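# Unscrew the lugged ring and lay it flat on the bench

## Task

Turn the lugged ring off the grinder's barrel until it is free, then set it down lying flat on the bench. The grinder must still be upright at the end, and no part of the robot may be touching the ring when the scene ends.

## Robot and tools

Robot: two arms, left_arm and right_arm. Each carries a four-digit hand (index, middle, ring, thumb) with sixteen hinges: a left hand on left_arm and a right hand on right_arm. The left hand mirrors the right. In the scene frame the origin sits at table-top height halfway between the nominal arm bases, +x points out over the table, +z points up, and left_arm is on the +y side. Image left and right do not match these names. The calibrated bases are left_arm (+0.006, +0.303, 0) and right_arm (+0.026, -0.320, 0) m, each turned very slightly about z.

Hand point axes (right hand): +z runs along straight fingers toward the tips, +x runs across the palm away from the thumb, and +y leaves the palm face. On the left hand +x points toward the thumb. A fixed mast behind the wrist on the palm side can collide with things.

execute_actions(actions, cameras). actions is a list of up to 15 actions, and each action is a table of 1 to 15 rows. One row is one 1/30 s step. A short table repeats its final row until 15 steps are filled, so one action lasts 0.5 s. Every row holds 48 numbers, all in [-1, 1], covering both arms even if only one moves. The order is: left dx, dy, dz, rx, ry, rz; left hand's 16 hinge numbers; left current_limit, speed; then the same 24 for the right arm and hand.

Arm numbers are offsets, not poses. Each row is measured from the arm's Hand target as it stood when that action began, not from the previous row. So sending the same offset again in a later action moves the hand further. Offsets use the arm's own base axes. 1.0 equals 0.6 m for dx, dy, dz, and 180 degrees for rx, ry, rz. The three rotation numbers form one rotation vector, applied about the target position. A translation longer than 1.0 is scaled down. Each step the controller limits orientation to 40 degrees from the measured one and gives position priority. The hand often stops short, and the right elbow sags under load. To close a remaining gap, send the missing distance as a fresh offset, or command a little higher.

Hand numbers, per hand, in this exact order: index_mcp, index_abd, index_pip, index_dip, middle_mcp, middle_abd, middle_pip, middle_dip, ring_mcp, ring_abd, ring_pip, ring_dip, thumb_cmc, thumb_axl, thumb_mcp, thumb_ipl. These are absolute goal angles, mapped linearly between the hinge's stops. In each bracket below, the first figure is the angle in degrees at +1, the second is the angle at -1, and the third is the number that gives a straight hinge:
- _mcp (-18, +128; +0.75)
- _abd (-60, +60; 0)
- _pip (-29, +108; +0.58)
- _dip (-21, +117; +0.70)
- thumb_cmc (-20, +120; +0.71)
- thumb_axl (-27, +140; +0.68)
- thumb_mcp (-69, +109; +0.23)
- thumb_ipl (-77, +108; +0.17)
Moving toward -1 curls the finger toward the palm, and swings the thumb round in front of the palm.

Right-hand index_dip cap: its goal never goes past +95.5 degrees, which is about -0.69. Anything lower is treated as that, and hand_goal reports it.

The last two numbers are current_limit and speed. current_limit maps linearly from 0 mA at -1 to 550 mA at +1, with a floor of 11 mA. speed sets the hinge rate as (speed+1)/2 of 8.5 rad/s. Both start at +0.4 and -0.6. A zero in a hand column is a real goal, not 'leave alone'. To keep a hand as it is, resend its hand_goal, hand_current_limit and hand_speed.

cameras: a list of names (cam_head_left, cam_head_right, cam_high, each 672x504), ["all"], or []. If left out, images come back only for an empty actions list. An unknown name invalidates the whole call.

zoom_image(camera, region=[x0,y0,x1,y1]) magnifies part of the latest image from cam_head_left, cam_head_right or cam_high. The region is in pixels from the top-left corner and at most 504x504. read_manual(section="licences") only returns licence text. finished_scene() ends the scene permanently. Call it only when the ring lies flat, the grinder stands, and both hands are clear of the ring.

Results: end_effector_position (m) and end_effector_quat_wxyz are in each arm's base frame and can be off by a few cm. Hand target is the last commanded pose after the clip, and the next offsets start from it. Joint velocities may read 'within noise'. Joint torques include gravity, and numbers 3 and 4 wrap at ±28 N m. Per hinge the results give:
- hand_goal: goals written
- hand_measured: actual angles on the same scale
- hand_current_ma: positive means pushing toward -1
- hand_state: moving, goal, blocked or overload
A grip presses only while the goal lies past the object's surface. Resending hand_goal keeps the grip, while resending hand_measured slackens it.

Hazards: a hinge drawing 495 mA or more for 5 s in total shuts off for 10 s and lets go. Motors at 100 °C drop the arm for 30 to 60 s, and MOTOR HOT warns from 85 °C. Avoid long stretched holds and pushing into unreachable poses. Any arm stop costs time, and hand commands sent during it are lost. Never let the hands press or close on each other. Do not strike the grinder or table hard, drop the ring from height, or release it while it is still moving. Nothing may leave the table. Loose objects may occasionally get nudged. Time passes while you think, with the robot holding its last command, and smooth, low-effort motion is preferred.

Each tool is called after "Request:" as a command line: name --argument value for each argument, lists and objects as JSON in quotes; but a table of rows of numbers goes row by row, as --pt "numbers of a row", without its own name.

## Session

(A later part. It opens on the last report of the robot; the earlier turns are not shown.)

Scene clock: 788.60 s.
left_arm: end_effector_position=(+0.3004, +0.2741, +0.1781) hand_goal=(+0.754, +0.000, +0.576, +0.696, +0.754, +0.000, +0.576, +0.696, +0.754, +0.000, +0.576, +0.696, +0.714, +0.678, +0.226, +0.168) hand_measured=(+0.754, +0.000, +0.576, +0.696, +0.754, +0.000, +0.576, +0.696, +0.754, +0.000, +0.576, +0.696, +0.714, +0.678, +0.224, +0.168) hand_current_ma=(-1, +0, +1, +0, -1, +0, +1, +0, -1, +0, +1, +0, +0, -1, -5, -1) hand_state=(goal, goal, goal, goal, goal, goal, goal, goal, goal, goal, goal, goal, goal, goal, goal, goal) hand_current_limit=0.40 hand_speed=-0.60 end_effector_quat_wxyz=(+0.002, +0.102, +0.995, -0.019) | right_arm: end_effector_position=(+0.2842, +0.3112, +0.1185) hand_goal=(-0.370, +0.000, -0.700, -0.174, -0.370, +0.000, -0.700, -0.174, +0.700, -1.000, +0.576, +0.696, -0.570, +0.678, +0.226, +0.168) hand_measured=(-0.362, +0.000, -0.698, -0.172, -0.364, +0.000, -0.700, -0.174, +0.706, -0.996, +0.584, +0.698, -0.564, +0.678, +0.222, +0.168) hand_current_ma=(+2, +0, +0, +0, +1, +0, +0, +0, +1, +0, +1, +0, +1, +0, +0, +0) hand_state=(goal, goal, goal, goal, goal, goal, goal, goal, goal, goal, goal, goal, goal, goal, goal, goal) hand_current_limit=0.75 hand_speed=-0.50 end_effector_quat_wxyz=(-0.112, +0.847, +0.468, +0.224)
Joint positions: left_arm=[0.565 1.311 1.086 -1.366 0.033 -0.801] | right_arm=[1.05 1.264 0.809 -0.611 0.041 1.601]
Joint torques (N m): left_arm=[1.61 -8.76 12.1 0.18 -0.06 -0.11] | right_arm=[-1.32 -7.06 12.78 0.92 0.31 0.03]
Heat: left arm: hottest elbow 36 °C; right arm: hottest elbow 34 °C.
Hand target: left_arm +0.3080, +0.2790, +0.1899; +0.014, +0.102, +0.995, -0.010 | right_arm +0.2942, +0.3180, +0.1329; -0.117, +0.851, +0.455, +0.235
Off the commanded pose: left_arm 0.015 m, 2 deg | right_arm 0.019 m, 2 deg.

Request:
execute_actions --actions '[[[0,0,0,0,0,0,0.754,0,0.576,0.696,0.754,0,0.576,0.696,0.754,0,0.576,0.696,0.714,0.678,0.226,0.168,0.4,-0.6,-0.0467,-0.0692,0,0,0,0,-0.37,0,-0.7,-0.174,-0.37,0,-0.7,-0.174,0.754,-1,0.576,0.696,-0.571,0.678,0.226,0.168,0.6,-0.5]],[[0,0,0,0,0,0,0.754,0,0.576,0.696,0.754,0,0.576,0.696,0.754,0,0.576,0.696,0.714,0.678,0.226,0.168,0.4,-0.6,0.0608,-0.041,0.0375,0,0,0,-0.37,0,-0.7,-0.174,-0.37,0,-0.7,-0.174,0.754,-1,0.576,0.696,-0.571,0.678,0.226,0.168,0.6,-0.5]],[[0,0,0,0,0,0,0.754,0,0.576,0.696,0.754,0,0.576,0.696,0.754,0,0.576,0.696,0.714,0.678,0.226,0.168,0.4,-0.6,0.0608,-0.041,0.0375,0,0,0,-0.37,0,-0.7,-0.174,-0.37,0,-0.7,-0.174,0.754,-1,0.576,0.696,-0.571,0.678,0.226,0.168,0.6,-0.5]]]'

Scene clock: 794.53 s.
left_arm: end_effector_position=(+0.3004, +0.2741, +0.1781) hand_goal=(+0.754, +0.000, +0.576, +0.696, +0.754, +0.000, +0.576, +0.696, +0.754, +0.000, +0.576, +0.696, +0.714, +0.678, +0.226, +0.168) hand_measured=(+0.754, +0.000, +0.576, +0.696, +0.754, +0.000, +0.576, +0.696, +0.754, +0.000, +0.576, +0.696, +0.714, +0.678, +0.224, +0.168) hand_current_ma=(-1, +0, +1, +0, -1, +0, +1, +0, -1, +0, +1, +0, +0, -1, -5, -1) hand_state=(goal, goal, goal, goal, goal, goal, goal, goal, goal, goal, goal, goal, goal, goal, goal, goal) hand_current_limit=0.40 hand_speed=-0.60 end_effector_quat_wxyz=(+0.002, +0.102, +0.995, -0.019) | right_arm: end_effector_position=(+0.3258, +0.2116, +0.1472) hand_goal=(-0.370, +0.000, -0.700, -0.174, -0.370, +0.000, -0.700, -0.174, +0.754, -1.000, +0.576, +0.696, -0.570, +0.678, +0.226, +0.168) hand_measured=(-0.362, +0.000, -0.698, -0.172, -0.362, +0.000, -0.700, -0.174, +0.754, -0.996, +0.578, +0.698, -0.566, +0.678, +0.222, +0.168) hand_current_ma=(+2, +0, +0, +0, +1, +0, +0, +0, +0, +0, +0, +0, +1, +0, -1, +0) hand_state=(goal, goal, goal, goal, goal, goal, goal, goal, goal, goal, goal, goal, goal, goal, goal, goal) hand_current_limit=0.60 hand_speed=-0.50 end_effector_quat_wxyz=(-0.109, +0.861, +0.451, +0.209)
Joint positions: left_arm=[0.565 1.311 1.086 -1.366 0.033 -0.801] | right_arm=[0.762 1.101 0.779 -0.781 -0.091 1.39]
Joint torques (N m): left_arm=[1.61 -8.7 12.11 0.18 -0.06 -0.11] | right_arm=[0.21 -6.24 14.97 0.84 -0.01 -0.13]
Heat: left arm: hottest elbow 36 °C; right arm: hottest elbow 35 °C.
Hand target: left_arm +0.3080, +0.2790, +0.1899; +0.014, +0.102, +0.995, -0.010 | right_arm +0.3390, +0.2273, +0.1780; -0.117, +0.851, +0.455, +0.235
Off the commanded pose: left_arm 0.015 m, 2 deg | right_arm 0.037 m, 3 deg.

Request:
execute_actions --actions '[[[0,0,0,0,0,0,0.754,0,0.576,0.696,0.754,0,0.576,0.696,0.754,0,0.576,0.696,0.714,0.678,0.226,0.168,0.4,-0.6,0.0187,0.0277,0.05,0,0,0,-0.37,0,-0.7,-0.174,-0.37,0,-0.7,-0.174,0.754,-1,0.576,0.696,-0.571,0.678,0.226,0.168,0.6,-0.5]]]'

Scene clock: 797.83 s.
left_arm: end_effector_position=(+0.3004, +0.2741, +0.1781) hand_goal=(+0.754, +0.000, +0.576, +0.696, +0.754, +0.000, +0.576, +0.696, +0.754, +0.000, +0.576, +0.696, +0.714, +0.678, +0.226, +0.168) hand_measured=(+0.754, +0.000, +0.576, +0.696, +0.754, +0.000, +0.576, +0.696, +0.754, +0.000, +0.576, +0.696, +0.714, +0.678, +0.224, +0.168) hand_current_ma=(-1, +0, +1, +0, -1, +0, +1, +0, -1, +0, +1, +0, +0, -1, -5, -1) hand_state=(goal, goal, goal, goal, goal, goal, goal, goal, goal, goal, goal, goal, goal, goal, goal, goal) hand_current_limit=0.40 hand_speed=-0.60 end_effector_quat_wxyz=(+0.002, +0.102, +0.995, -0.019) | right_arm: end_effector_position=(+0.3433, +0.2311, +0.1918) hand_goal=(-0.370, +0.000, -0.700, -0.174, -0.370, +0.000, -0.700, -0.174, +0.754, -1.000, +0.576, +0.696, -0.570, +0.678, +0.226, +0.168) hand_measured=(-0.362, +0.000, -0.698, -0.172, -0.362, +0.000, -0.700, -0.174, +0.754, -0.996, +0.578, +0.698, -0.566, +0.678, +0.222, +0.168) hand_current_ma=(+2, +0, +0, +0, +1, +0, +0, +0, +0, +0, +0, +0, +1, +0, -1, +0) hand_state=(goal, goal, goal, goal, goal, goal, goal, goal, goal, goal, goal, goal, goal, goal, goal, goal) hand_current_limit=0.60 hand_speed=-0.50 end_effector_quat_wxyz=(-0.114, +0.855, +0.452, +0.226)
Joint positions: left_arm=[0.565 1.311 1.086 -1.366 0.033 -0.801] | right_arm=[0.768 1.119 0.901 -0.848 -0.09 1.39]
Joint torques (N m): left_arm=[1.61 -8.7 12.1 0.17 -0.06 -0.11] | right_arm=[0.21 -5.36 14.27 0.79 0.19 -0.06]
Heat: left arm: hottest elbow 36 °C; right arm: hottest elbow 35 °C.
Hand target: left_arm +0.3080, +0.2790, +0.1899; +0.014, +0.102, +0.995, -0.010 | right_arm +0.3502, +0.2439, +0.2079; -0.117, +0.851, +0.455, +0.235
Off the commanded pose: left_arm 0.015 m, 2 deg | right_arm 0.022 m, 1 deg.

Request:
execute_actions --actions '[[[0,0,0,0,0,0,0.754,0,0.576,0.696,0.754,0,0.576,0.696,0.754,0,0.576,0.696,0.714,0.678,0.226,0.168,0.4,-0.6,0.0365,0.0658,-0.0167,0,0,0,-0.37,0,-0.7,-0.174,-0.37,0,-0.7,-0.174,0.754,-1,0.576,0.696,-0.571,0.678,0.226,0.168,0.6,-0.5]]]' --cameras '["cam_head_left","cam_head_right","cam_high"]'

Request:
zoom_image --camera "cam_head_left" --region '[300, 190, 360, 250]'

Request:
zoom_image --camera "cam_high" --region '[370, 160, 440, 240]'

Scene clock: 801.07 s.
left_arm: end_effector_position=(+0.3004, +0.2741, +0.1781) hand_goal=(+0.754, +0.000, +0.576, +0.696, +0.754, +0.000, +0.576, +0.696, +0.754, +0.000, +0.576, +0.696, +0.714, +0.678, +0.226, +0.168) hand_measured=(+0.754, +0.000, +0.576, +0.696, +0.754, +0.000, +0.576, +0.696, +0.754, +0.000, +0.576, +0.696, +0.714, +0.678, +0.224, +0.168) hand_current_ma=(-1, +0, +1, +0, -1, +0, +1, +0, -1, +0, +1, +0, +0, -1, -5, -1) hand_state=(goal, goal, goal, goal, goal, goal, goal, goal, goal, goal, goal, goal, goal, goal, goal, goal) hand_current_limit=0.40 hand_speed=-0.60 end_effector_quat_wxyz=(+0.002, +0.102, +0.995, -0.019) | right_arm: end_effector_position=(+0.3604, +0.2672, +0.1739) hand_goal=(-0.370, +0.000, -0.700, -0.174, -0.370, +0.000, -0.700, -0.174, +0.754, -1.000, +0.576, +0.696, -0.570, +0.678, +0.226, +0.168) hand_measured=(-0.362, +0.000, -0.698, -0.172, -0.362, +0.000, -0.700, -0.174, +0.746, -1.000, +0.570, +0.692, -0.564, +0.678, +0.222, +0.168) hand_current_ma=(+2, +0, +0, +0, +1, +0, +0, +0, -2, +0, -1, +0, +1, +0, -1, +0) hand_state=(goal, goal, goal, goal, goal, goal, goal, goal, goal, goal, goal, goal, goal, goal, goal, goal) hand_current_limit=0.60 hand_speed=-0.50 end_effector_quat_wxyz=(-0.107, +0.857, +0.458, +0.211)
Joint positions: left_arm=[0.565 1.311 1.086 -1.366 0.033 -0.801] | right_arm=[0.807 1.255 0.969 -0.813 -0.07 1.414]
Joint torques (N m): left_arm=[1.55 -8.7 12.11 0.17 -0.06 -0.11] | right_arm=[0.15 -7.88 14.52 1.47 0.13 -0.02]
Heat: left arm: hottest elbow 36 °C; right arm: hottest elbow 36 °C.
Hand target: left_arm +0.3080, +0.2790, +0.1899; +0.014, +0.102, +0.995, -0.010 | right_arm +0.3722, +0.2834, +0.1980; -0.117, +0.851, +0.455, +0.235
Off the commanded pose: left_arm 0.015 m, 2 deg | right_arm 0.031 m, 3 deg.

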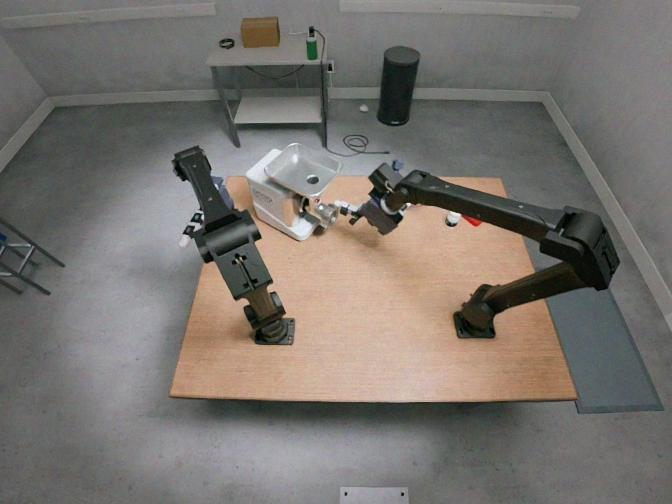

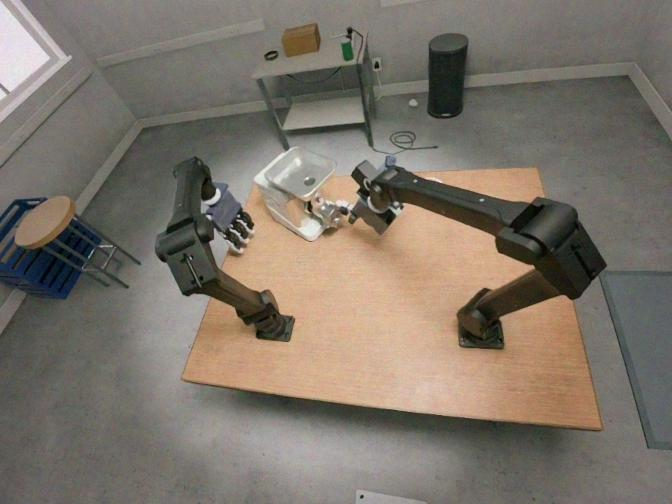

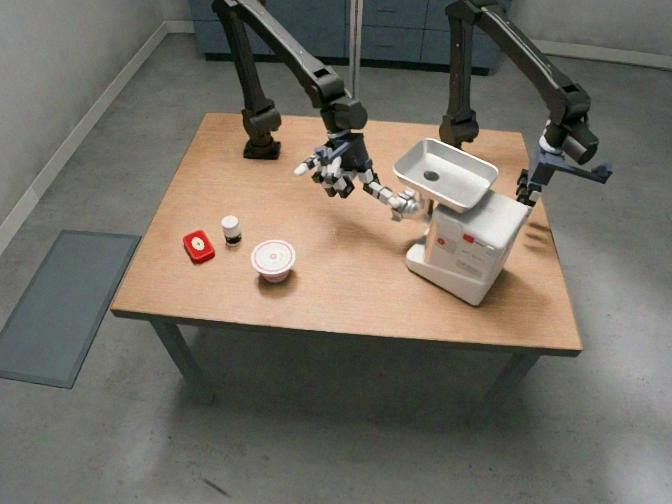

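Scaled by 8.400 from the camera's 672x504 image, which has a finer 960x720 frame.

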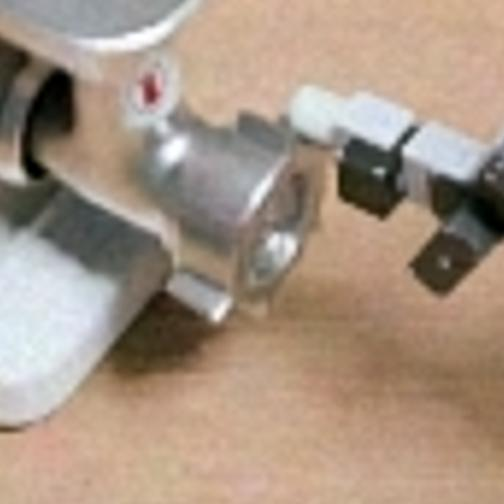

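Scaled by 6.300 from the camera's 672x504 image, which has a finer 960x720 frame.

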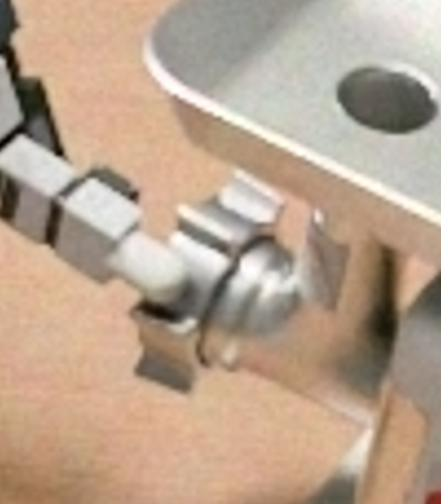

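Request:
execute_actions --actions '[[[0,0,0,0,0,0,0.754,0,0.576,0.696,0.754,0,0.576,0.696,0.754,0,0.576,0.696,0.714,0.678,0.226,0.168,0.4,-0.6,0,0,-0.06,0,0,0,-0.37,0,-0.7,-0.174,-0.37,0,-0.7,-0.174,0.754,-1,0.576,0.696,-0.571,0.678,0.226,0.168,0.75,-0.5]]]' --cameras '["cam_head_left","cam_high"]'

Request:
zoom_image --camera "cam_high" --region '[370, 160, 440, 240]'

Scene clock: 806.90 s.
left_arm: end_effector_position=(+0.3004, +0.2741, +0.1781) hand_goal=(+0.754, +0.000, +0.576, +0.696, +0.754, +0.000, +0.576, +0.696, +0.754, +0.000, +0.576, +0.696, +0.714, +0.678, +0.226, +0.168) hand_measured=(+0.754, +0.000, +0.576, +0.696, +0.754, +0.000, +0.576, +0.696, +0.754, +0.000, +0.576, +0.696, +0.714, +0.678, +0.224, +0.168) hand_current_ma=(-1, +0, +1, +0, -1, +0, +1, +0, -1, +0, +1, +0, +0, -1, -5, -1) hand_state=(goal, goal, goal, goal, goal, goal, goal, goal, goal, goal, goal, goal, goal, goal, goal, goal) hand_current_limit=0.40 hand_speed=-0.60 end_effector_quat_wxyz=(+0.002, +0.102, +0.995, -0.019) | right_arm: end_effector_position=(+0.3696, +0.2765, +0.1743) hand_goal=(-0.370, +0.000, -0.700, -0.174, -0.370, +0.000, -0.700, -0.174, +0.754, -1.000, +0.576, +0.696, -0.570, +0.678, +0.226, +0.168) hand_measured=(-0.362, +0.000, -0.698, -0.172, -0.362, +0.000, -0.700, -0.174, +0.752, -1.000, +0.580, +0.702, -0.564, +0.678, +0.222, +0.168) hand_current_ma=(+2, +0, +0, +0, +1, +0, +0, +0, +0, +0, +0, +1, +1, +0, -1, +0) hand_state=(goal, goal, goal, goal, goal, goal, goal, goal, goal, goal, goal, goal, goal, goal, goal, goal) hand_current_limit=0.75 hand_speed=-0.50 end_effector_quat_wxyz=(-0.114, +0.851, +0.455, +0.235)
Joint positions: left_arm=[0.565 1.311 1.086 -1.366 0.033 -0.801] | right_arm=[0.807 1.263 0.961 -0.744 -0.069 1.415]
Joint torques (N m): left_arm=[1.61 -8.7 12.11 0.18 -0.06 -0.11] | right_arm=[-0.09 -6.65 9.59 2.61 0.03 -0.04]
Heat: left arm: hottest elbow 36 °C; right arm: hottest elbow 37 °C.
Hand target: left_arm +0.3080, +0.2790, +0.1899; +0.014, +0.102, +0.995, -0.010 | right_arm +0.3721, +0.2834, +0.1619; -0.117, +0.851, +0.455, +0.235
Off the commanded pose: left_arm 0.015 m, 2 deg | right_arm 0.014 m, 0 deg.
Images, in order (width x height): cam_head_left 672x504, cam_high 672x504.

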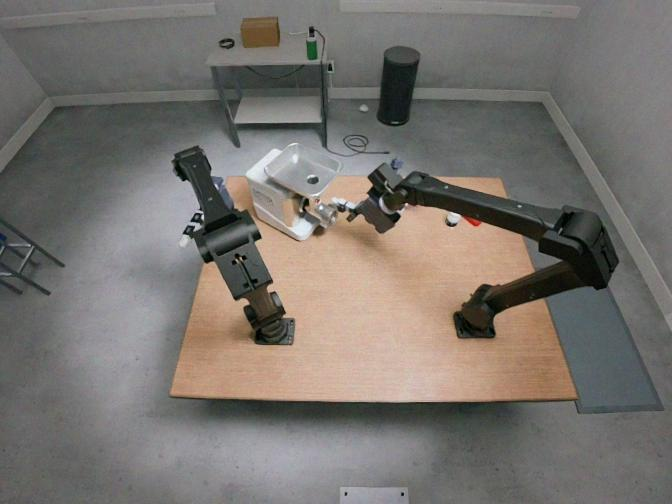

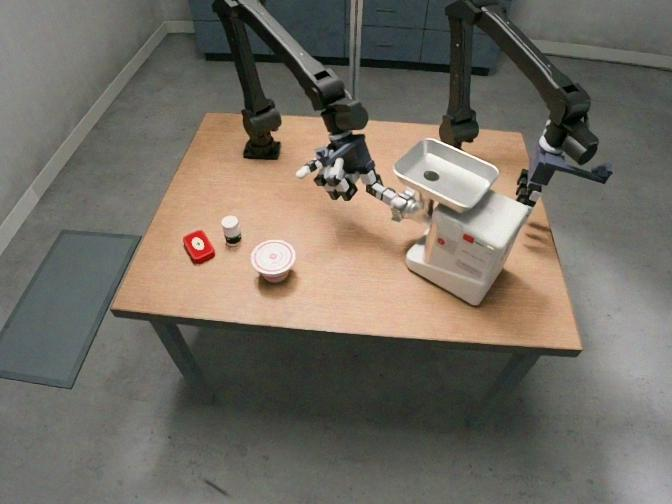

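Scaled by 6.300 from the camera's 672x504 image, which has a finer 960x720 frame.

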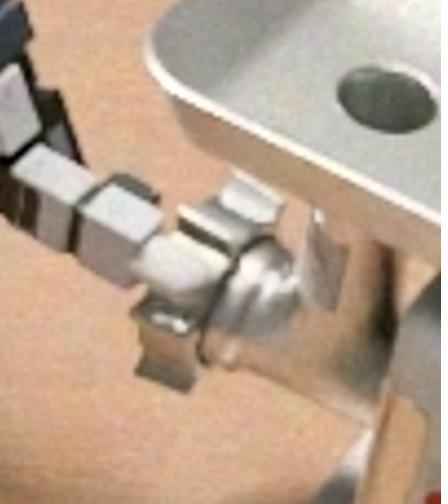

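Request:
execute_actions --actions '[[[0,0,0,0,0,0,0.754,0,0.576,0.696,0.754,0,0.576,0.696,0.754,0,0.576,0.696,0.714,0.678,0.226,0.168,0.4,-0.6,0,0,-0.05,0,0,0,-0.37,0,-0.7,-0.174,-0.37,0,-0.7,-0.174,0.754,-1,0.576,0.696,-0.571,0.678,0.226,0.168,0.75,-0.5]]]' --cameras '["cam_head_left","cam_high"]'

Request:
zoom_image --camera "cam_high" --region '[370, 160, 440, 240]'

Scene clock: 810.13 s.
left_arm: end_effector_position=(+0.3004, +0.2741, +0.1781) hand_goal=(+0.754, +0.000, +0.576, +0.696, +0.754, +0.000, +0.576, +0.696, +0.754, +0.000, +0.576, +0.696, +0.714, +0.678, +0.226, +0.168) hand_measured=(+0.754, +0.000, +0.576, +0.696, +0.754, +0.000, +0.576, +0.696, +0.754, +0.000, +0.576, +0.696, +0.714, +0.678, +0.224, +0.168) hand_current_ma=(-1, +0, +1, +0, -1, +0, +1, +0, -1, +0, +1, +0, +0, -1, -5, -1) hand_state=(goal, goal, goal, goal, goal, goal, goal, goal, goal, goal, goal, goal, goal, goal, goal, goal) hand_current_limit=0.40 hand_speed=-0.60 end_effector_quat_wxyz=(+0.002, +0.102, +0.995, -0.019) | right_arm: end_effector_position=(+0.3759, +0.2810, +0.1594) hand_goal=(-0.370, +0.000, -0.700, -0.174, -0.370, +0.000, -0.700, -0.174, +0.754, -1.000, +0.576, +0.696, -0.570, +0.678, +0.226, +0.168) hand_measured=(-0.362, +0.000, -0.698, -0.172, -0.362, +0.000, -0.700, -0.174, +0.736, -1.000, +0.578, +0.694, -0.564, +0.678, +0.222, +0.168) hand_current_ma=(+2, +0, +0, +0, +2, +0, +0, +0, -7, +0, +0, +0, +1, +0, -1, +0) hand_state=(goal, goal, goal, goal, goal, goal, goal, goal, goal, goal, goal, goal, goal, goal, goal, goal) hand_current_limit=0.75 hand_speed=-0.50 end_effector_quat_wxyz=(-0.119, +0.848, +0.449, +0.256)
Joint positions: left_arm=[0.565 1.311 1.086 -1.366 0.033 -0.801] | right_arm=[0.806 1.279 0.918 -0.641 -0.063 1.422]
Joint torques (N m): left_arm=[1.61 -8.7 12.11 0.18 -0.06 -0.11] | right_arm=[-0.38 -5.42 8.16 2.14 -0.14 -0.08]
Heat: left arm: hottest elbow 36 °C; right arm: hottest elbow 36 °C.
Hand target: left_arm +0.3080, +0.2790, +0.1899; +0.014, +0.102, +0.995, -0.010 | right_arm +0.3721, +0.2833, +0.1317; -0.117, +0.851, +0.455, +0.234
Off the commanded pose: left_arm 0.015 m, 2 deg | right_arm 0.028 m, 3 deg.
Images, in order (width x height): cam_head_left 672x504, cam_high 672x504.

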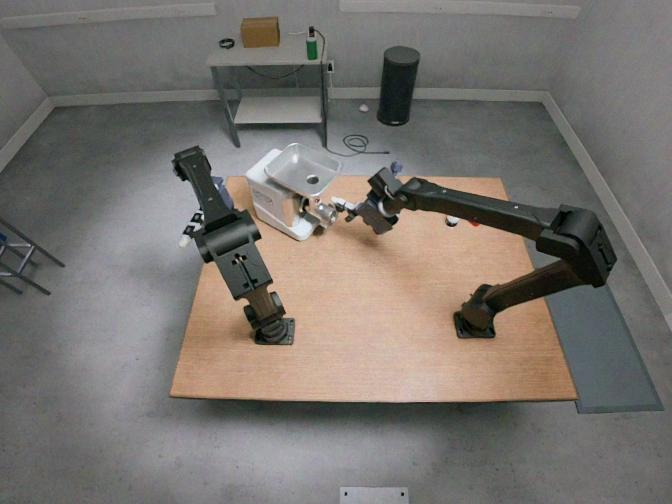

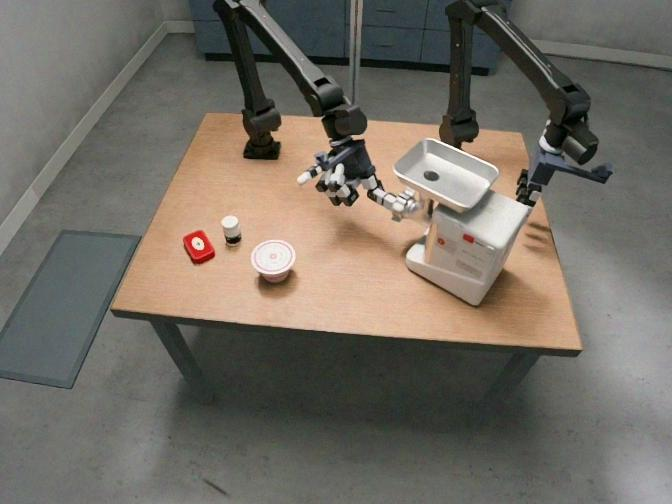

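Scaled by 6.300 from the camera's 672x504 image, which has a finer 960x720 frame.

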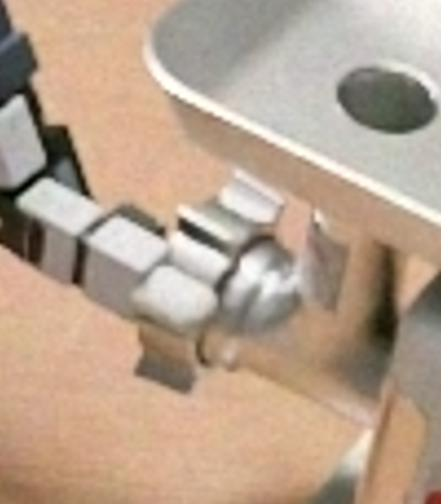

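Request:
execute_actions --actions '[[[0,0,0,0,0,0,0.754,0,0.576,0.696,0.754,0,0.576,0.696,0.754,0,0.576,0.696,0.714,0.678,0.226,0.168,0.4,-0.6,-0.006,0.004,-0.05,0,0,0,-0.37,0,-0.7,-0.174,-0.37,0,-0.7,-0.174,0.8,-1,0.6,0.71,-0.571,0.678,0.226,0.168,0.75,-0.5]]]' --cameras '["cam_head_left","cam_high"]'

Request:
zoom_image --camera "cam_high" --region '[370, 160, 440, 240]'

Request:
zoom_image --camera "cam_head_left" --region '[300, 190, 360, 250]'

Scene clock: 813.60 s.
left_arm: end_effector_position=(+0.3004, +0.2741, +0.1781) hand_goal=(+0.754, +0.000, +0.576, +0.696, +0.754, +0.000, +0.576, +0.696, +0.754, +0.000, +0.576, +0.696, +0.714, +0.678, +0.226, +0.168) hand_measured=(+0.754, +0.000, +0.576, +0.696, +0.754, +0.000, +0.576, +0.696, +0.754, +0.000, +0.576, +0.696, +0.714, +0.678, +0.224, +0.168) hand_current_ma=(-1, +0, +1, +0, -1, +0, +1, +0, -1, +0, +1, +0, +0, -1, -5, -1) hand_state=(goal, goal, goal, goal, goal, goal, goal, goal, goal, goal, goal, goal, goal, goal, goal, goal) hand_current_limit=0.40 hand_speed=-0.60 end_effector_quat_wxyz=(+0.002, +0.102, +0.995, -0.019) | right_arm: end_effector_position=(+0.3775, +0.2800, +0.1520) hand_goal=(-0.370, +0.000, -0.700, -0.174, -0.370, +0.000, -0.700, -0.174, +0.800, -1.000, +0.600, +0.710, -0.570, +0.678, +0.226, +0.168) hand_measured=(-0.362, +0.000, -0.698, -0.172, -0.362, +0.000, -0.700, -0.174, +0.760, -1.002, +0.610, +0.696, -0.566, +0.678, +0.222, +0.168) hand_current_ma=(+2, +0, +0, +0, +2, +0, +0, +0, -33, +0, +2, -5, +1, +0, -1, +0) hand_state=(goal, goal, goal, goal, goal, goal, goal, goal, blocked, goal, goal, goal, goal, goal, goal, goal) hand_current_limit=0.75 hand_speed=-0.50 end_effector_quat_wxyz=(-0.123, +0.845, +0.440, +0.279)
Joint positions: left_arm=[0.565 1.311 1.086 -1.366 0.033 -0.801] | right_arm=[0.806 1.27 0.87 -0.554 -0.053 1.432]
Joint torques (N m): left_arm=[1.61 -8.7 12.1 0.17 -0.06 -0.11] | right_arm=[0.91 -2.55 7.43 2.06 -0.28 -0.11]
Heat: left arm: hottest elbow 36 °C; right arm: hottest elbow 36 °C.
Hand target: left_arm +0.3080, +0.2790, +0.1899; +0.014, +0.102, +0.995, -0.010 | right_arm +0.3685, +0.2858, +0.1019; -0.117, +0.851, +0.455, +0.235
Off the commanded pose: left_arm 0.015 m, 2 deg | right_arm 0.051 m, 5 deg.
Images, in order (width x height): cam_head_left 672x504, cam_high 672x504.

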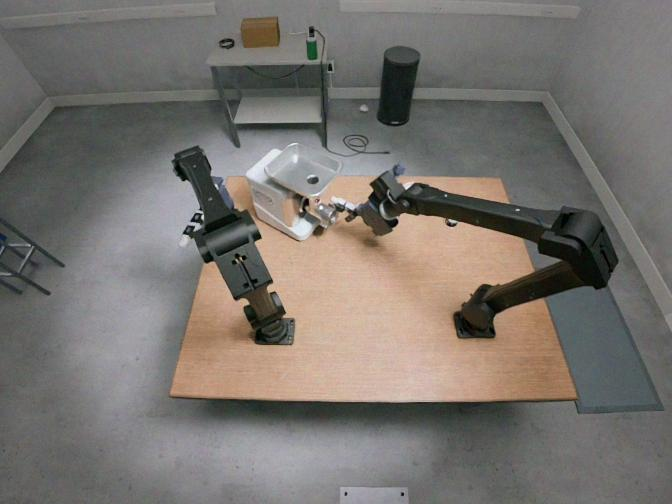

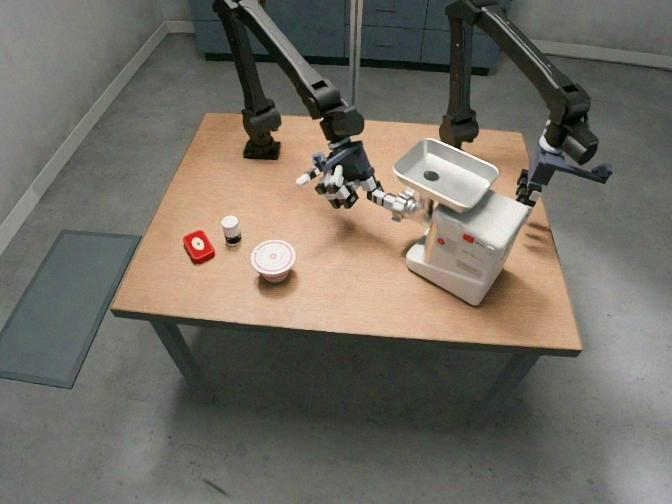

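Scaled by 6.300 from the camera's 672x504 image, which has a finer 960x720 frame.

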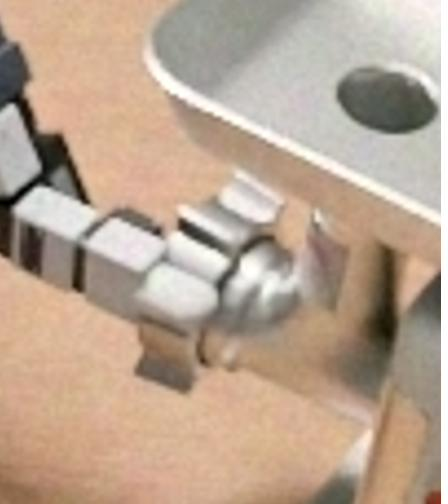

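Scaled by 8.400 from the camera's 672x504 image, which has a finer 960x720 frame.

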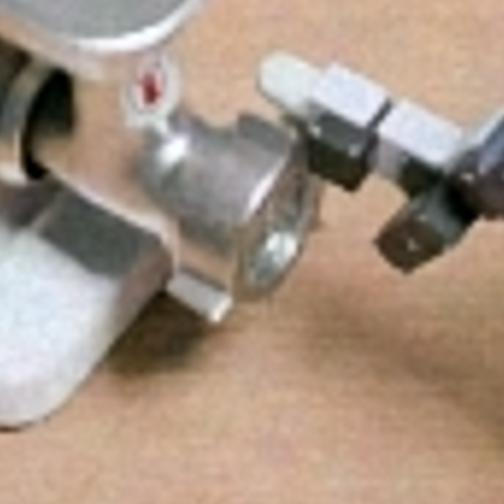

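Request:
execute_actions --actions '[[[0,0,0,0,0,0,0.754,0,0.576,0.696,0.754,0,0.576,0.696,0.754,0,0.576,0.696,0.714,0.678,0.226,0.168,0.4,-0.6,-0.004,0.003,-0.05,0,0,0,-0.37,0,-0.7,-0.174,-0.37,0,-0.7,-0.174,0.85,-1,0.64,0.74,-0.571,0.678,0.226,0.168,0.75,-0.5]]]' --cameras '["cam_head_left","cam_high"]'

Request:
zoom_image --camera "cam_high" --region '[370, 160, 440, 240]'

Request:
zoom_image --camera "cam_head_left" --region '[300, 190, 360, 250]'

Scene clock: 816.50 s.
left_arm: end_effector_position=(+0.3004, +0.2741, +0.1781) hand_goal=(+0.754, +0.000, +0.576, +0.696, +0.754, +0.000, +0.576, +0.696, +0.754, +0.000, +0.576, +0.696, +0.714, +0.678, +0.226, +0.168) hand_measured=(+0.754, +0.000, +0.576, +0.696, +0.754, +0.000, +0.576, +0.696, +0.754, +0.000, +0.576, +0.696, +0.714, +0.678, +0.224, +0.168) hand_current_ma=(-1, +0, +1, +0, -1, +0, +1, +0, -1, +0, +1, +0, +0, -1, -5, -1) hand_state=(goal, goal, goal, goal, goal, goal, goal, goal, goal, goal, goal, goal, goal, goal, goal, goal) hand_current_limit=0.40 hand_speed=-0.60 end_effector_quat_wxyz=(+0.002, +0.102, +0.995, -0.019) | right_arm: end_effector_position=(+0.3793, +0.2785, +0.1434) hand_goal=(-0.370, +0.000, -0.700, -0.174, -0.370, +0.000, -0.700, -0.174, +0.850, -1.000, +0.640, +0.740, -0.570, +0.678, +0.226, +0.168) hand_measured=(-0.362, +0.000, -0.698, -0.172, -0.362, +0.000, -0.700, -0.174, +0.796, -1.002, +0.650, +0.714, -0.566, +0.678, +0.222, +0.168) hand_current_ma=(+2, +0, +0, +0, +2, +0, +0, +0, -58, +0, +2, -14, +1, +0, -1, +0) hand_state=(goal, goal, goal, goal, goal, goal, goal, goal, blocked, goal, goal, blocked, goal, goal, goal, goal) hand_current_limit=0.75 hand_speed=-0.50 end_effector_quat_wxyz=(-0.128, +0.843, +0.426, +0.302)
Joint positions: left_arm=[0.565 1.311 1.086 -1.366 0.033 -0.801] | right_arm=[0.806 1.266 0.823 -0.46 -0.039 1.455]
Joint torques (N m): left_arm=[1.61 -8.7 12.1 0.17 -0.06 -0.11] | right_arm=[1.2 0.21 6.74 1.84 -0.62 -0.26]
Heat: left arm: hottest elbow 36 °C; right arm: hottest elbow 36 °C.
Hand target: left_arm +0.3080, +0.2790, +0.1899; +0.014, +0.102, +0.995, -0.010 | right_arm +0.3662, +0.2876, +0.0720; -0.117, +0.851, +0.455, +0.235
Off the commanded pose: left_arm 0.015 m, 2 deg | right_arm 0.073 m, 9 deg.
Images, in order (width x height): cam_head_left 672x504, cam_high 672x504.

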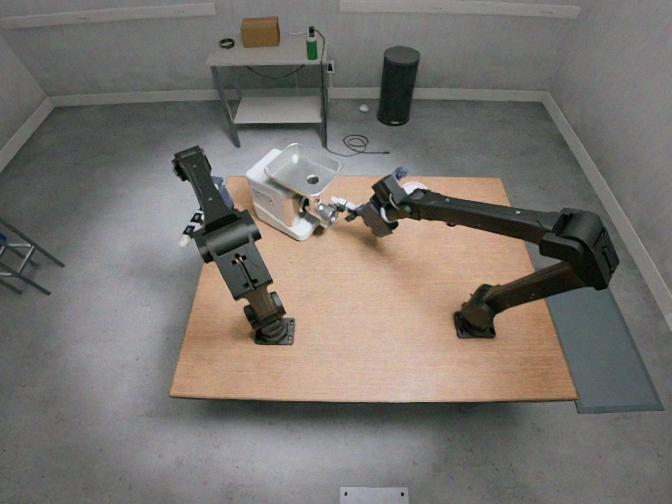

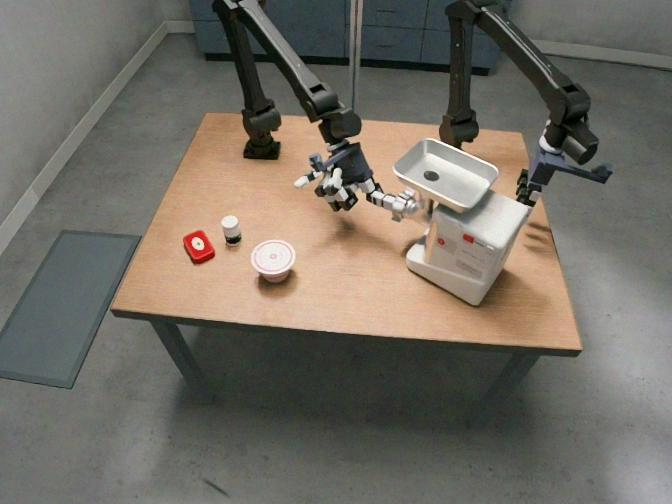

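Scaled by 6.300 from the camera's 672x504 image, which has a finer 960x720 frame.

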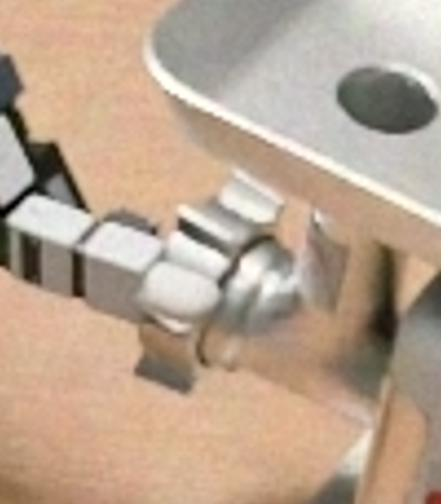

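Scaled by 8.400 from the camera's 672x504 image, which has a finer 960x720 frame.

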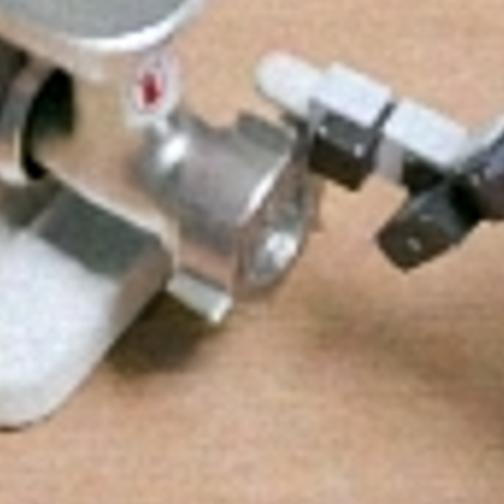

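Request:
execute_actions --actions '[[[0,0,0,0,0,0,0.754,0,0.576,0.696,0.754,0,0.576,0.696,0.754,0,0.576,0.696,0.714,0.678,0.226,0.168,0.4,-0.6,0,0,0.09,0,0,0,-0.37,0,-0.7,-0.174,-0.37,0,-0.7,-0.174,0.754,-1,0.576,0.696,-0.571,0.678,0.226,0.168,0.75,-0.5]],[[0,0,0,0,0,0,0.754,0,0.576,0.696,0.754,0,0.576,0.696,0.754,0,0.576,0.696,0.714,0.678,0.226,0.168,0.4,-0.6,0,0,0.09,0,0,0,-0.37,0,-0.7,-0.174,-0.37,0,-0.7,-0.174,0.754,-1,0.576,0.696,-0.571,0.678,0.226,0.168,0.75,-0.5]],[[0,0,0,0,0,0,0.754,0,0.576,0.696,0.754,0,0.576,0.696,0.754,0,0.576,0.696,0.714,0.678,0.226,0.168,0.4,-0.6,-0.0466,-0.0691,0,0,0,0,-0.37,0,-0.7,-0.174,-0.37,0,-0.7,-0.174,0.754,-1,0.576,0.696,-0.571,0.678,0.226,0.168,0.6,-0.5]],[[0,0,0,0,0,0,0.754,0,0.576,0.696,0.754,0,0.576,0.696,0.754,0,0.576,0.696,0.714,0.678,0.226,0.168,0.4,-0.6,-0.0622,0.042,-0.02,0,0,0,-0.37,0,-0.7,-0.174,-0.37,0,-0.7,-0.174,0.754,-1,0.576,0.696,-0.571,0.678,0.226,0.168,0.6,-0.5]],[[0,0,0,0,0,0,0.754,0,0.576,0.696,0.754,0,0.576,0.696,0.754,0,0.576,0.696,0.714,0.678,0.226,0.168,0.4,-0.6,-0.0622,0.042,-0.02,0,0,0,-0.37,0,-0.7,-0.174,-0.37,0,-0.7,-0.174,0.754,-1,0.576,0.696,-0.571,0.678,0.226,0.168,0.6,-0.5]]]' --cameras '["cam_head_left","cam_high"]'

Request:
zoom_image --camera "cam_high" --region '[370, 160, 440, 240]'

Scene clock: 829.87 s.
left_arm: end_effector_position=(+0.3004, +0.2741, +0.1781) hand_goal=(+0.754, +0.000, +0.576, +0.696, +0.754, +0.000, +0.576, +0.696, +0.754, +0.000, +0.576, +0.696, +0.714, +0.678, +0.226, +0.168) hand_measured=(+0.754, +0.000, +0.576, +0.696, +0.754, +0.000, +0.576, +0.696, +0.754, +0.000, +0.576, +0.696, +0.714, +0.678, +0.224, +0.168) hand_current_ma=(-1, +0, +1, +0, -1, +0, +1, +0, -1, +0, +1, +0, +0, -1, -5, -1) hand_state=(goal, goal, goal, goal, goal, goal, goal, goal, goal, goal, goal, goal, goal, goal, goal, goal) hand_current_limit=0.40 hand_speed=-0.60 end_effector_quat_wxyz=(+0.002, +0.102, +0.995, -0.019) | right_arm: end_effector_position=(+0.2615, +0.2992, +0.1659) hand_goal=(-0.370, +0.000, -0.700, -0.174, -0.370, +0.000, -0.700, -0.174, +0.754, -1.000, +0.576, +0.696, -0.570, +0.678, +0.226, +0.168) hand_measured=(-0.362, +0.000, -0.698, -0.172, -0.362, +0.000, -0.700, -0.174, +0.754, -0.998, +0.574, +0.694, -0.564, +0.678, +0.222, +0.168) hand_current_ma=(+2, +0, +0, +0, +2, +0, +0, +0, +0, +0, +0, +0, +1, +0, -1, +0) hand_state=(goal, goal, goal, goal, goal, goal, goal, goal, goal, goal, goal, goal, goal, goal, goal, goal) hand_current_limit=0.60 hand_speed=-0.50 end_effector_quat_wxyz=(-0.120, +0.846, +0.462, +0.238)
Joint positions: left_arm=[0.565 1.311 1.086 -1.366 0.033 -0.801] | right_arm=[1.093 1.132 0.83 -0.732 0.065 1.646]
Joint torques (N m): left_arm=[1.61 -8.76 12.1 0.18 -0.07 -0.11] | right_arm=[-1.32 -5.25 9.21 1.77 0.34 -0.02]
Heat: left arm: hottest elbow 36 °C; right arm: hottest elbow 35 °C.
Hand target: left_arm +0.3080, +0.2790, +0.1899; +0.014, +0.102, +0.995, -0.010 | right_arm +0.2635, +0.2966, +0.1558; -0.117, +0.851, +0.455, +0.235
Off the commanded pose: left_arm 0.015 m, 2 deg | right_arm 0.011 m, 1 deg.
Images, in order (width x height): cam_head_left 672x504, cam_high 672x504.

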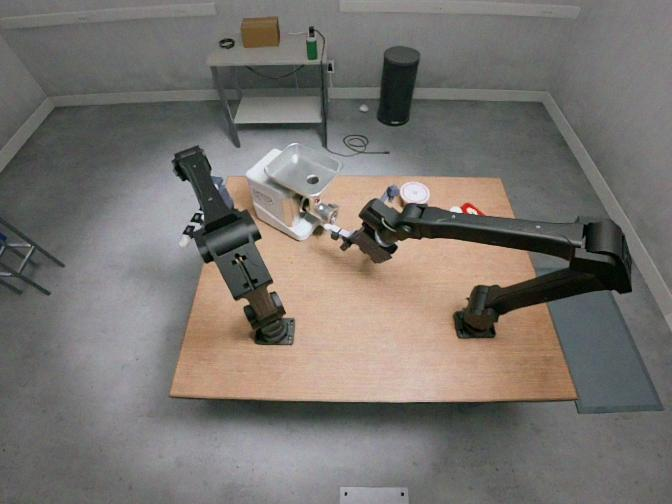

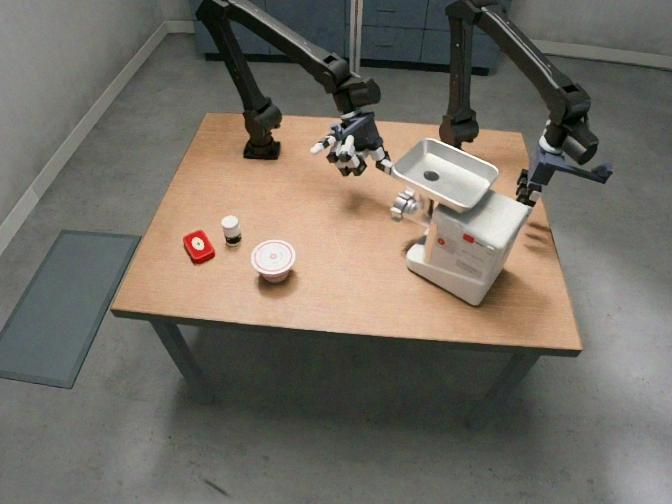

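Scaled by 6.300 from the camera's 672x504 image, which has a finer 960x720 frame.

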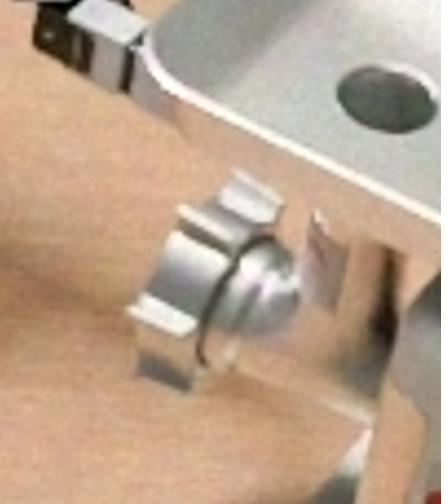

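Request:
execute_actions --actions '[[[0,0,0,0,0,0,0.754,0,0.576,0.696,0.754,0,0.576,0.696,0.754,0,0.576,0.696,0.714,0.678,0.226,0.168,0.4,-0.6,0.0398,0.0173,-0.02,0,0,0,-0.37,0,-0.7,-0.174,-0.37,0,-0.7,-0.174,0.754,-1,0.576,0.696,-0.571,0.678,0.226,0.168,0.6,-0.5]],[[0,0,0,0,0,0,0.754,0,0.576,0.696,0.754,0,0.576,0.696,0.754,0,0.576,0.696,0.714,0.678,0.226,0.168,0.4,-0.6,0.0242,0.024,-0.01,0,0,0,-0.37,0,-0.7,-0.174,-0.37,0,-0.7,-0.174,0.754,-1,0.576,0.696,-0.571,0.678,0.226,0.168,0.6,-0.5]]]'

Scene clock: 839.87 s.
left_arm: end_effector_position=(+0.3004, +0.2741, +0.1781) hand_goal=(+0.754, +0.000, +0.576, +0.696, +0.754, +0.000, +0.576, +0.696, +0.754, +0.000, +0.576, +0.696, +0.714, +0.678, +0.226, +0.168) hand_measured=(+0.754, +0.000, +0.576, +0.696, +0.754, +0.000, +0.576, +0.696, +0.754, +0.000, +0.576, +0.696, +0.714, +0.678, +0.224, +0.168) hand_current_ma=(-1, +0, +1, +0, -1, +0, +1, +0, -1, +0, +1, +0, +0, -1, -5, -1) hand_state=(goal, goal, goal, goal, goal, goal, goal, goal, goal, goal, goal, goal, goal, goal, goal, goal) hand_current_limit=0.40 hand_speed=-0.60 end_effector_quat_wxyz=(+0.002, +0.102, +0.995, -0.019) | right_arm: end_effector_position=(+0.2870, +0.3093, +0.1232) hand_goal=(-0.370, +0.000, -0.700, -0.174, -0.370, +0.000, -0.700, -0.174, +0.754, -1.000, +0.576, +0.696, -0.570, +0.678, +0.226, +0.168) hand_measured=(-0.362, +0.000, -0.698, -0.172, -0.362, +0.000, -0.700, -0.174, +0.760, -0.996, +0.586, +0.702, -0.564, +0.678, +0.222, +0.168) hand_current_ma=(+2, +0, +0, +0, +2, +0, +0, +0, +1, +0, +2, +1, +1, +0, -1, +0) hand_state=(goal, goal, goal, goal, goal, goal, goal, goal, goal, goal, goal, goal, goal, goal, goal, goal) hand_current_limit=0.60 hand_speed=-0.50 end_effector_quat_wxyz=(-0.111, +0.852, +0.464, +0.217)
Joint positions: left_arm=[0.565 1.311 1.086 -1.366 0.033 -0.801] | right_arm=[1.038 1.266 0.831 -0.645 0.032 1.603]
Joint torques (N m): left_arm=[1.61 -8.7 12.1 0.18 -0.06 -0.11] | right_arm=[-1.26 -6.77 12.94 1.51 0.38 -0.08]
Heat: left arm: hottest elbow 36 °C; right arm: hottest elbow 34 °C.
Hand target: left_arm +0.3080, +0.2790, +0.1899; +0.014, +0.102, +0.995, -0.010 | right_arm +0.3020, +0.3213, +0.1379; -0.117, +0.851, +0.455, +0.235
Off the commanded pose: left_arm 0.015 m, 2 deg | right_arm 0.024 m, 2 deg.

Request:
execute_actions --actions '[[[0,0,0,0,0,0,0.754,0,0.576,0.696,0.754,0,0.576,0.696,0.754,0,0.576,0.696,0.714,0.678,0.226,0.168,0.4,-0.6,-0.0187,-0.0277,0.01,0,0,0,-0.37,0,-0.7,-0.174,-0.37,0,-0.7,-0.174,0.754,-1,0.576,0.696,-0.571,0.678,0.226,0.168,0.6,-0.5]],[[0,0,0,0,0,0,0.754,0,0.576,0.696,0.754,0,0.576,0.696,0.754,0,0.576,0.696,0.714,0.678,0.226,0.168,0.4,-0.6,0,0,0.05,0,0,0,-0.37,0,-0.7,-0.174,-0.37,0,-0.7,-0.174,0.754,-1,0.576,0.696,-0.571,0.678,0.226,0.168,0.6,-0.5]]]'

Scene clock: 845.70 s.
left_arm: end_effector_position=(+0.3004, +0.2741, +0.1781) hand_goal=(+0.754, +0.000, +0.576, +0.696, +0.754, +0.000, +0.576, +0.696, +0.754, +0.000, +0.576, +0.696, +0.714, +0.678, +0.226, +0.168) hand_measured=(+0.754, +0.000, +0.576, +0.696, +0.754, +0.000, +0.576, +0.696, +0.754, +0.000, +0.576, +0.696, +0.714, +0.678, +0.224, +0.168) hand_current_ma=(-1, +0, +1, +0, -1, +0, +1, +0, -1, +0, +1, +0, +0, -1, -5, -1) hand_state=(goal, goal, goal, goal, goal, goal, goal, goal, goal, goal, goal, goal, goal, goal, goal, goal) hand_current_limit=0.40 hand_speed=-0.60 end_effector_quat_wxyz=(+0.002, +0.102, +0.995, -0.019) | right_arm: end_effector_position=(+0.2770, +0.2914, +0.1441) hand_goal=(-0.370, +0.000, -0.700, -0.174, -0.370, +0.000, -0.700, -0.174, +0.754, -1.000, +0.576, +0.696, -0.570, +0.678, +0.226, +0.168) hand_measured=(-0.362, +0.000, -0.698, -0.172, -0.362, +0.000, -0.700, -0.174, +0.756, -0.990, +0.578, +0.698, -0.564, +0.678, +0.222, +0.168) hand_current_ma=(+2, +0, +0, +0, +2, +0, +0, +0, +0, +2, +0, +0, +1, +0, -1, +0) hand_state=(goal, goal, goal, goal, goal, goal, goal, goal, goal, goal, goal, goal, goal, goal, goal, goal) hand_current_limit=0.60 hand_speed=-0.50 end_effector_quat_wxyz=(-0.105, +0.854, +0.465, +0.210)
Joint positions: left_arm=[0.565 1.311 1.086 -1.366 0.033 -0.801] | right_arm=[1.038 1.193 0.835 -0.74 0.035 1.603]
Joint torques (N m): left_arm=[1.67 -8.7 12.11 0.17 -0.06 -0.11] | right_arm=[-1.26 -7.12 14.83 0.8 0.32 -0.03]
Heat: left arm: hottest elbow 36 °C; right arm: hottest elbow 35 °C.
Hand target: left_arm +0.3080, +0.2790, +0.1899; +0.014, +0.102, +0.995, -0.010 | right_arm +0.2907, +0.3047, +0.1738; -0.117, +0.851, +0.455, +0.235
Off the commanded pose: left_arm 0.015 m, 2 deg | right_arm 0.035 m, 3 deg.

Request:
execute_actions --actions '[[[0,0,0,0,0,0,0.754,0,0.576,0.696,0.754,0,0.576,0.696,0.754,0,0.576,0.696,0.714,0.678,0.226,0.168,0.4,-0.6,0,0,0.012,0.0161,-0.0109,0,-0.37,0,-0.7,-0.174,-0.37,0,-0.7,-0.174,0.754,-1,0.576,0.696,-0.571,0.678,0.226,0.168,0.6,-0.5]],[[0,0,0,0,0,0,0.754,0,0.576,0.696,0.754,0,0.576,0.696,0.754,0,0.576,0.696,0.714,0.678,0.226,0.168,0.4,-0.6,0.0205,0.0304,0,0,0,0,-0.37,0,-0.7,-0.174,-0.37,0,-0.7,-0.174,0.754,-1,0.576,0.696,-0.571,0.678,0.226,0.168,0.6,-0.5]]]'

Scene clock: 850.90 s.
left_arm: end_effector_position=(+0.3004, +0.2741, +0.1781) hand_goal=(+0.754, +0.000, +0.576, +0.696, +0.754, +0.000, +0.576, +0.696, +0.754, +0.000, +0.576, +0.696, +0.714, +0.678, +0.226, +0.168) hand_measured=(+0.754, +0.000, +0.576, +0.696, +0.754, +0.000, +0.576, +0.696, +0.754, +0.000, +0.576, +0.696, +0.714, +0.678, +0.224, +0.168) hand_current_ma=(-1, +0, +1, +0, -1, +0, +1, +0, -1, +0, +1, +0, +0, -1, -5, -1) hand_state=(goal, goal, goal, goal, goal, goal, goal, goal, goal, goal, goal, goal, goal, goal, goal, goal) hand_current_limit=0.40 hand_speed=-0.60 end_effector_quat_wxyz=(+0.002, +0.102, +0.995, -0.019) | right_arm: end_effector_position=(+0.2847, +0.3033, +0.1541) hand_goal=(-0.370, +0.000, -0.700, -0.174, -0.370, +0.000, -0.700, -0.174, +0.754, -1.000, +0.576, +0.696, -0.570, +0.678, +0.226, +0.168) hand_measured=(-0.362, +0.000, -0.698, -0.172, -0.362, +0.000, -0.700, -0.174, +0.756, -0.990, +0.578, +0.698, -0.564, +0.678, +0.222, +0.168) hand_current_ma=(+2, +0, +0, +0, +2, +0, +0, +0, +0, +2, +0, +0, +1, +0, -1, +0) hand_state=(goal, goal, goal, goal, goal, goal, goal, goal, goal, goal, goal, goal, goal, goal, goal, goal) hand_current_limit=0.60 hand_speed=-0.50 end_effector_quat_wxyz=(-0.116, +0.849, +0.462, +0.231)
Joint positions: left_arm=[0.565 1.311 1.086 -1.366 0.033 -0.801] | right_arm=[1.038 1.197 0.852 -0.704 0.038 1.603]
Joint torques (N m): left_arm=[1.61 -8.7 12.11 0.17 -0.06 -0.11] | right_arm=[-1.2 -6.18 15.27 1.76 0.29 -0.1]
Heat: left arm: hottest elbow 36 °C; right arm: hottest elbow 35 °C.
Hand target: left_arm +0.3080, +0.2790, +0.1899; +0.014, +0.102, +0.995, -0.010 | right_arm +0.3030, +0.3231, +0.1811; -0.130, +0.843, +0.451, +0.261
Off the commanded pose: left_arm 0.015 m, 2 deg | right_arm 0.038 m, 4 deg.

Request:
execute_actions --actions '[[[0,0,0,0,0,0,0.754,0,0.576,0.696,0.754,0,0.576,0.696,0.754,0,0.576,0.696,0.714,0.678,0.226,0.168,0.4,-0.6,0.0215,0.0297,0,0,0,0,-0.37,0,-0.7,-0.174,-0.37,0,-0.7,-0.174,0.754,-1,0.576,0.696,-0.571,0.678,0.226,0.168,0.6,-0.5]]]'

Scene clock: 855.63 s.
left_arm: end_effector_position=(+0.3004, +0.2741, +0.1781) hand_goal=(+0.754, +0.000, +0.576, +0.696, +0.754, +0.000, +0.576, +0.696, +0.754, +0.000, +0.576, +0.696, +0.714, +0.678, +0.226, +0.168) hand_measured=(+0.754, +0.000, +0.576, +0.696, +0.754, +0.000, +0.576, +0.696, +0.754, +0.000, +0.576, +0.696, +0.714, +0.678, +0.224, +0.168) hand_current_ma=(-1, +0, +1, +0, -1, +0, +1, +0, -1, +0, +1, +0, +0, -1, -5, -1) hand_state=(goal, goal, goal, goal, goal, goal, goal, goal, goal, goal, goal, goal, goal, goal, goal, goal) hand_current_limit=0.40 hand_speed=-0.60 end_effector_quat_wxyz=(+0.002, +0.102, +0.995, -0.019) | right_arm: end_effector_position=(+0.2985, +0.3225, +0.1577) hand_goal=(-0.370, +0.000, -0.700, -0.174, -0.370, +0.000, -0.700, -0.174, +0.754, -1.000, +0.576, +0.696, -0.570, +0.678, +0.226, +0.168) hand_measured=(-0.362, +0.000, -0.698, -0.172, -0.362, +0.000, -0.700, -0.174, +0.756, -0.990, +0.578, +0.698, -0.564, +0.678, +0.222, +0.168) hand_current_ma=(+2, +0, +0, +0, +2, +0, +0, +0, +0, +2, +0, +0, +1, +0, -1, +0) hand_state=(goal, goal, goal, goal, goal, goal, goal, goal, goal, goal, goal, goal, goal, goal, goal, goal) hand_current_limit=0.60 hand_speed=-0.50 end_effector_quat_wxyz=(-0.117, +0.849, +0.459, +0.235)
Joint positions: left_arm=[0.565 1.311 1.086 -1.366 0.033 -0.801] | right_arm=[1.033 1.256 0.907 -0.692 0.038 1.603]
Joint torques (N m): left_arm=[1.61 -8.76 12.1 0.17 -0.06 -0.11] | right_arm=[-1.44 -7.36 14.98 1.72 0.16 -0.12]
Heat: left arm: hottest elbow 36 °C; right arm: hottest elbow 36 °C.
Hand target: left_arm +0.3080, +0.2790, +0.1899; +0.014, +0.102, +0.995, -0.010 | right_arm +0.3160, +0.3408, +0.1811; -0.130, +0.844, +0.451, +0.261
Off the commanded pose: left_arm 0.015 m, 2 deg | right_arm 0.035 m, 3 deg.

Request:
execute_actions --actions '[[[0,0,0,0,0,0,0.754,0,0.576,0.696,0.754,0,0.576,0.696,0.754,0,0.576,0.696,0.714,0.678,0.226,0.168,0.4,-0.6,-0.0132,-0.0313,-0.0833,-0.0092,0.0062,0,-0.37,0,-0.7,-0.174,-0.37,0,-0.7,-0.174,0.754,-1,0.576,0.696,-0.571,0.678,0.226,0.168,0.75,-0.5]]]'

Scene clock: 858.60 s.
left_arm: end_effector_position=(+0.3004, +0.2741, +0.1781) hand_goal=(+0.754, +0.000, +0.576, +0.696, +0.754, +0.000, +0.576, +0.696, +0.754, +0.000, +0.576, +0.696, +0.714, +0.678, +0.226, +0.168) hand_measured=(+0.754, +0.000, +0.576, +0.696, +0.754, +0.000, +0.576, +0.696, +0.754, +0.000, +0.576, +0.696, +0.714, +0.678, +0.224, +0.168) hand_current_ma=(-1, +0, +1, +0, -1, +0, +1, +0, -1, +0, +1, +0, +0, -1, -5, -1) hand_state=(goal, goal, goal, goal, goal, goal, goal, goal, goal, goal, goal, goal, goal, goal, goal, goal) hand_current_limit=0.40 hand_speed=-0.60 end_effector_quat_wxyz=(+0.002, +0.102, +0.995, -0.019) | right_arm: end_effector_position=(+0.3036, +0.3251, +0.1408) hand_goal=(-0.370, +0.000, -0.700, -0.174, -0.370, +0.000, -0.700, -0.174, +0.754, -1.000, +0.576, +0.696, -0.570, +0.678, +0.226, +0.168) hand_measured=(-0.362, +0.000, -0.698, -0.172, -0.362, +0.000, -0.700, -0.174, +0.756, -0.998, +0.580, +0.698, -0.564, +0.678, +0.222, +0.168) hand_current_ma=(+2, +0, +0, +0, +2, +0, +0, +0, +0, +0, +0, +0, +1, +0, -1, +0) hand_state=(goal, goal, goal, goal, goal, goal, goal, goal, goal, goal, goal, goal, goal, goal, goal, goal) hand_current_limit=0.75 hand_speed=-0.50 end_effector_quat_wxyz=(-0.127, +0.846, +0.454, +0.249)
Joint positions: left_arm=[0.565 1.311 1.086 -1.366 0.033 -0.801] | right_arm=[1.024 1.271 0.863 -0.598 0.032 1.599]
Joint torques (N m): left_arm=[1.61 -8.7 12.1 0.17 -0.06 -0.11] | right_arm=[-0.97 -6.71 9.02 2.04 0.16 -0.15]
Heat: left arm: hottest elbow 36 °C; right arm: hottest elbow 36 °C.
Hand target: left_arm +0.3080, +0.2790, +0.1899; +0.014, +0.102, +0.995, -0.010 | right_arm +0.3080, +0.3221, +0.1312; -0.123, +0.848, +0.454, +0.246
Off the commanded pose: left_arm 0.015 m, 2 deg | right_arm 0.011 m, 1 deg.


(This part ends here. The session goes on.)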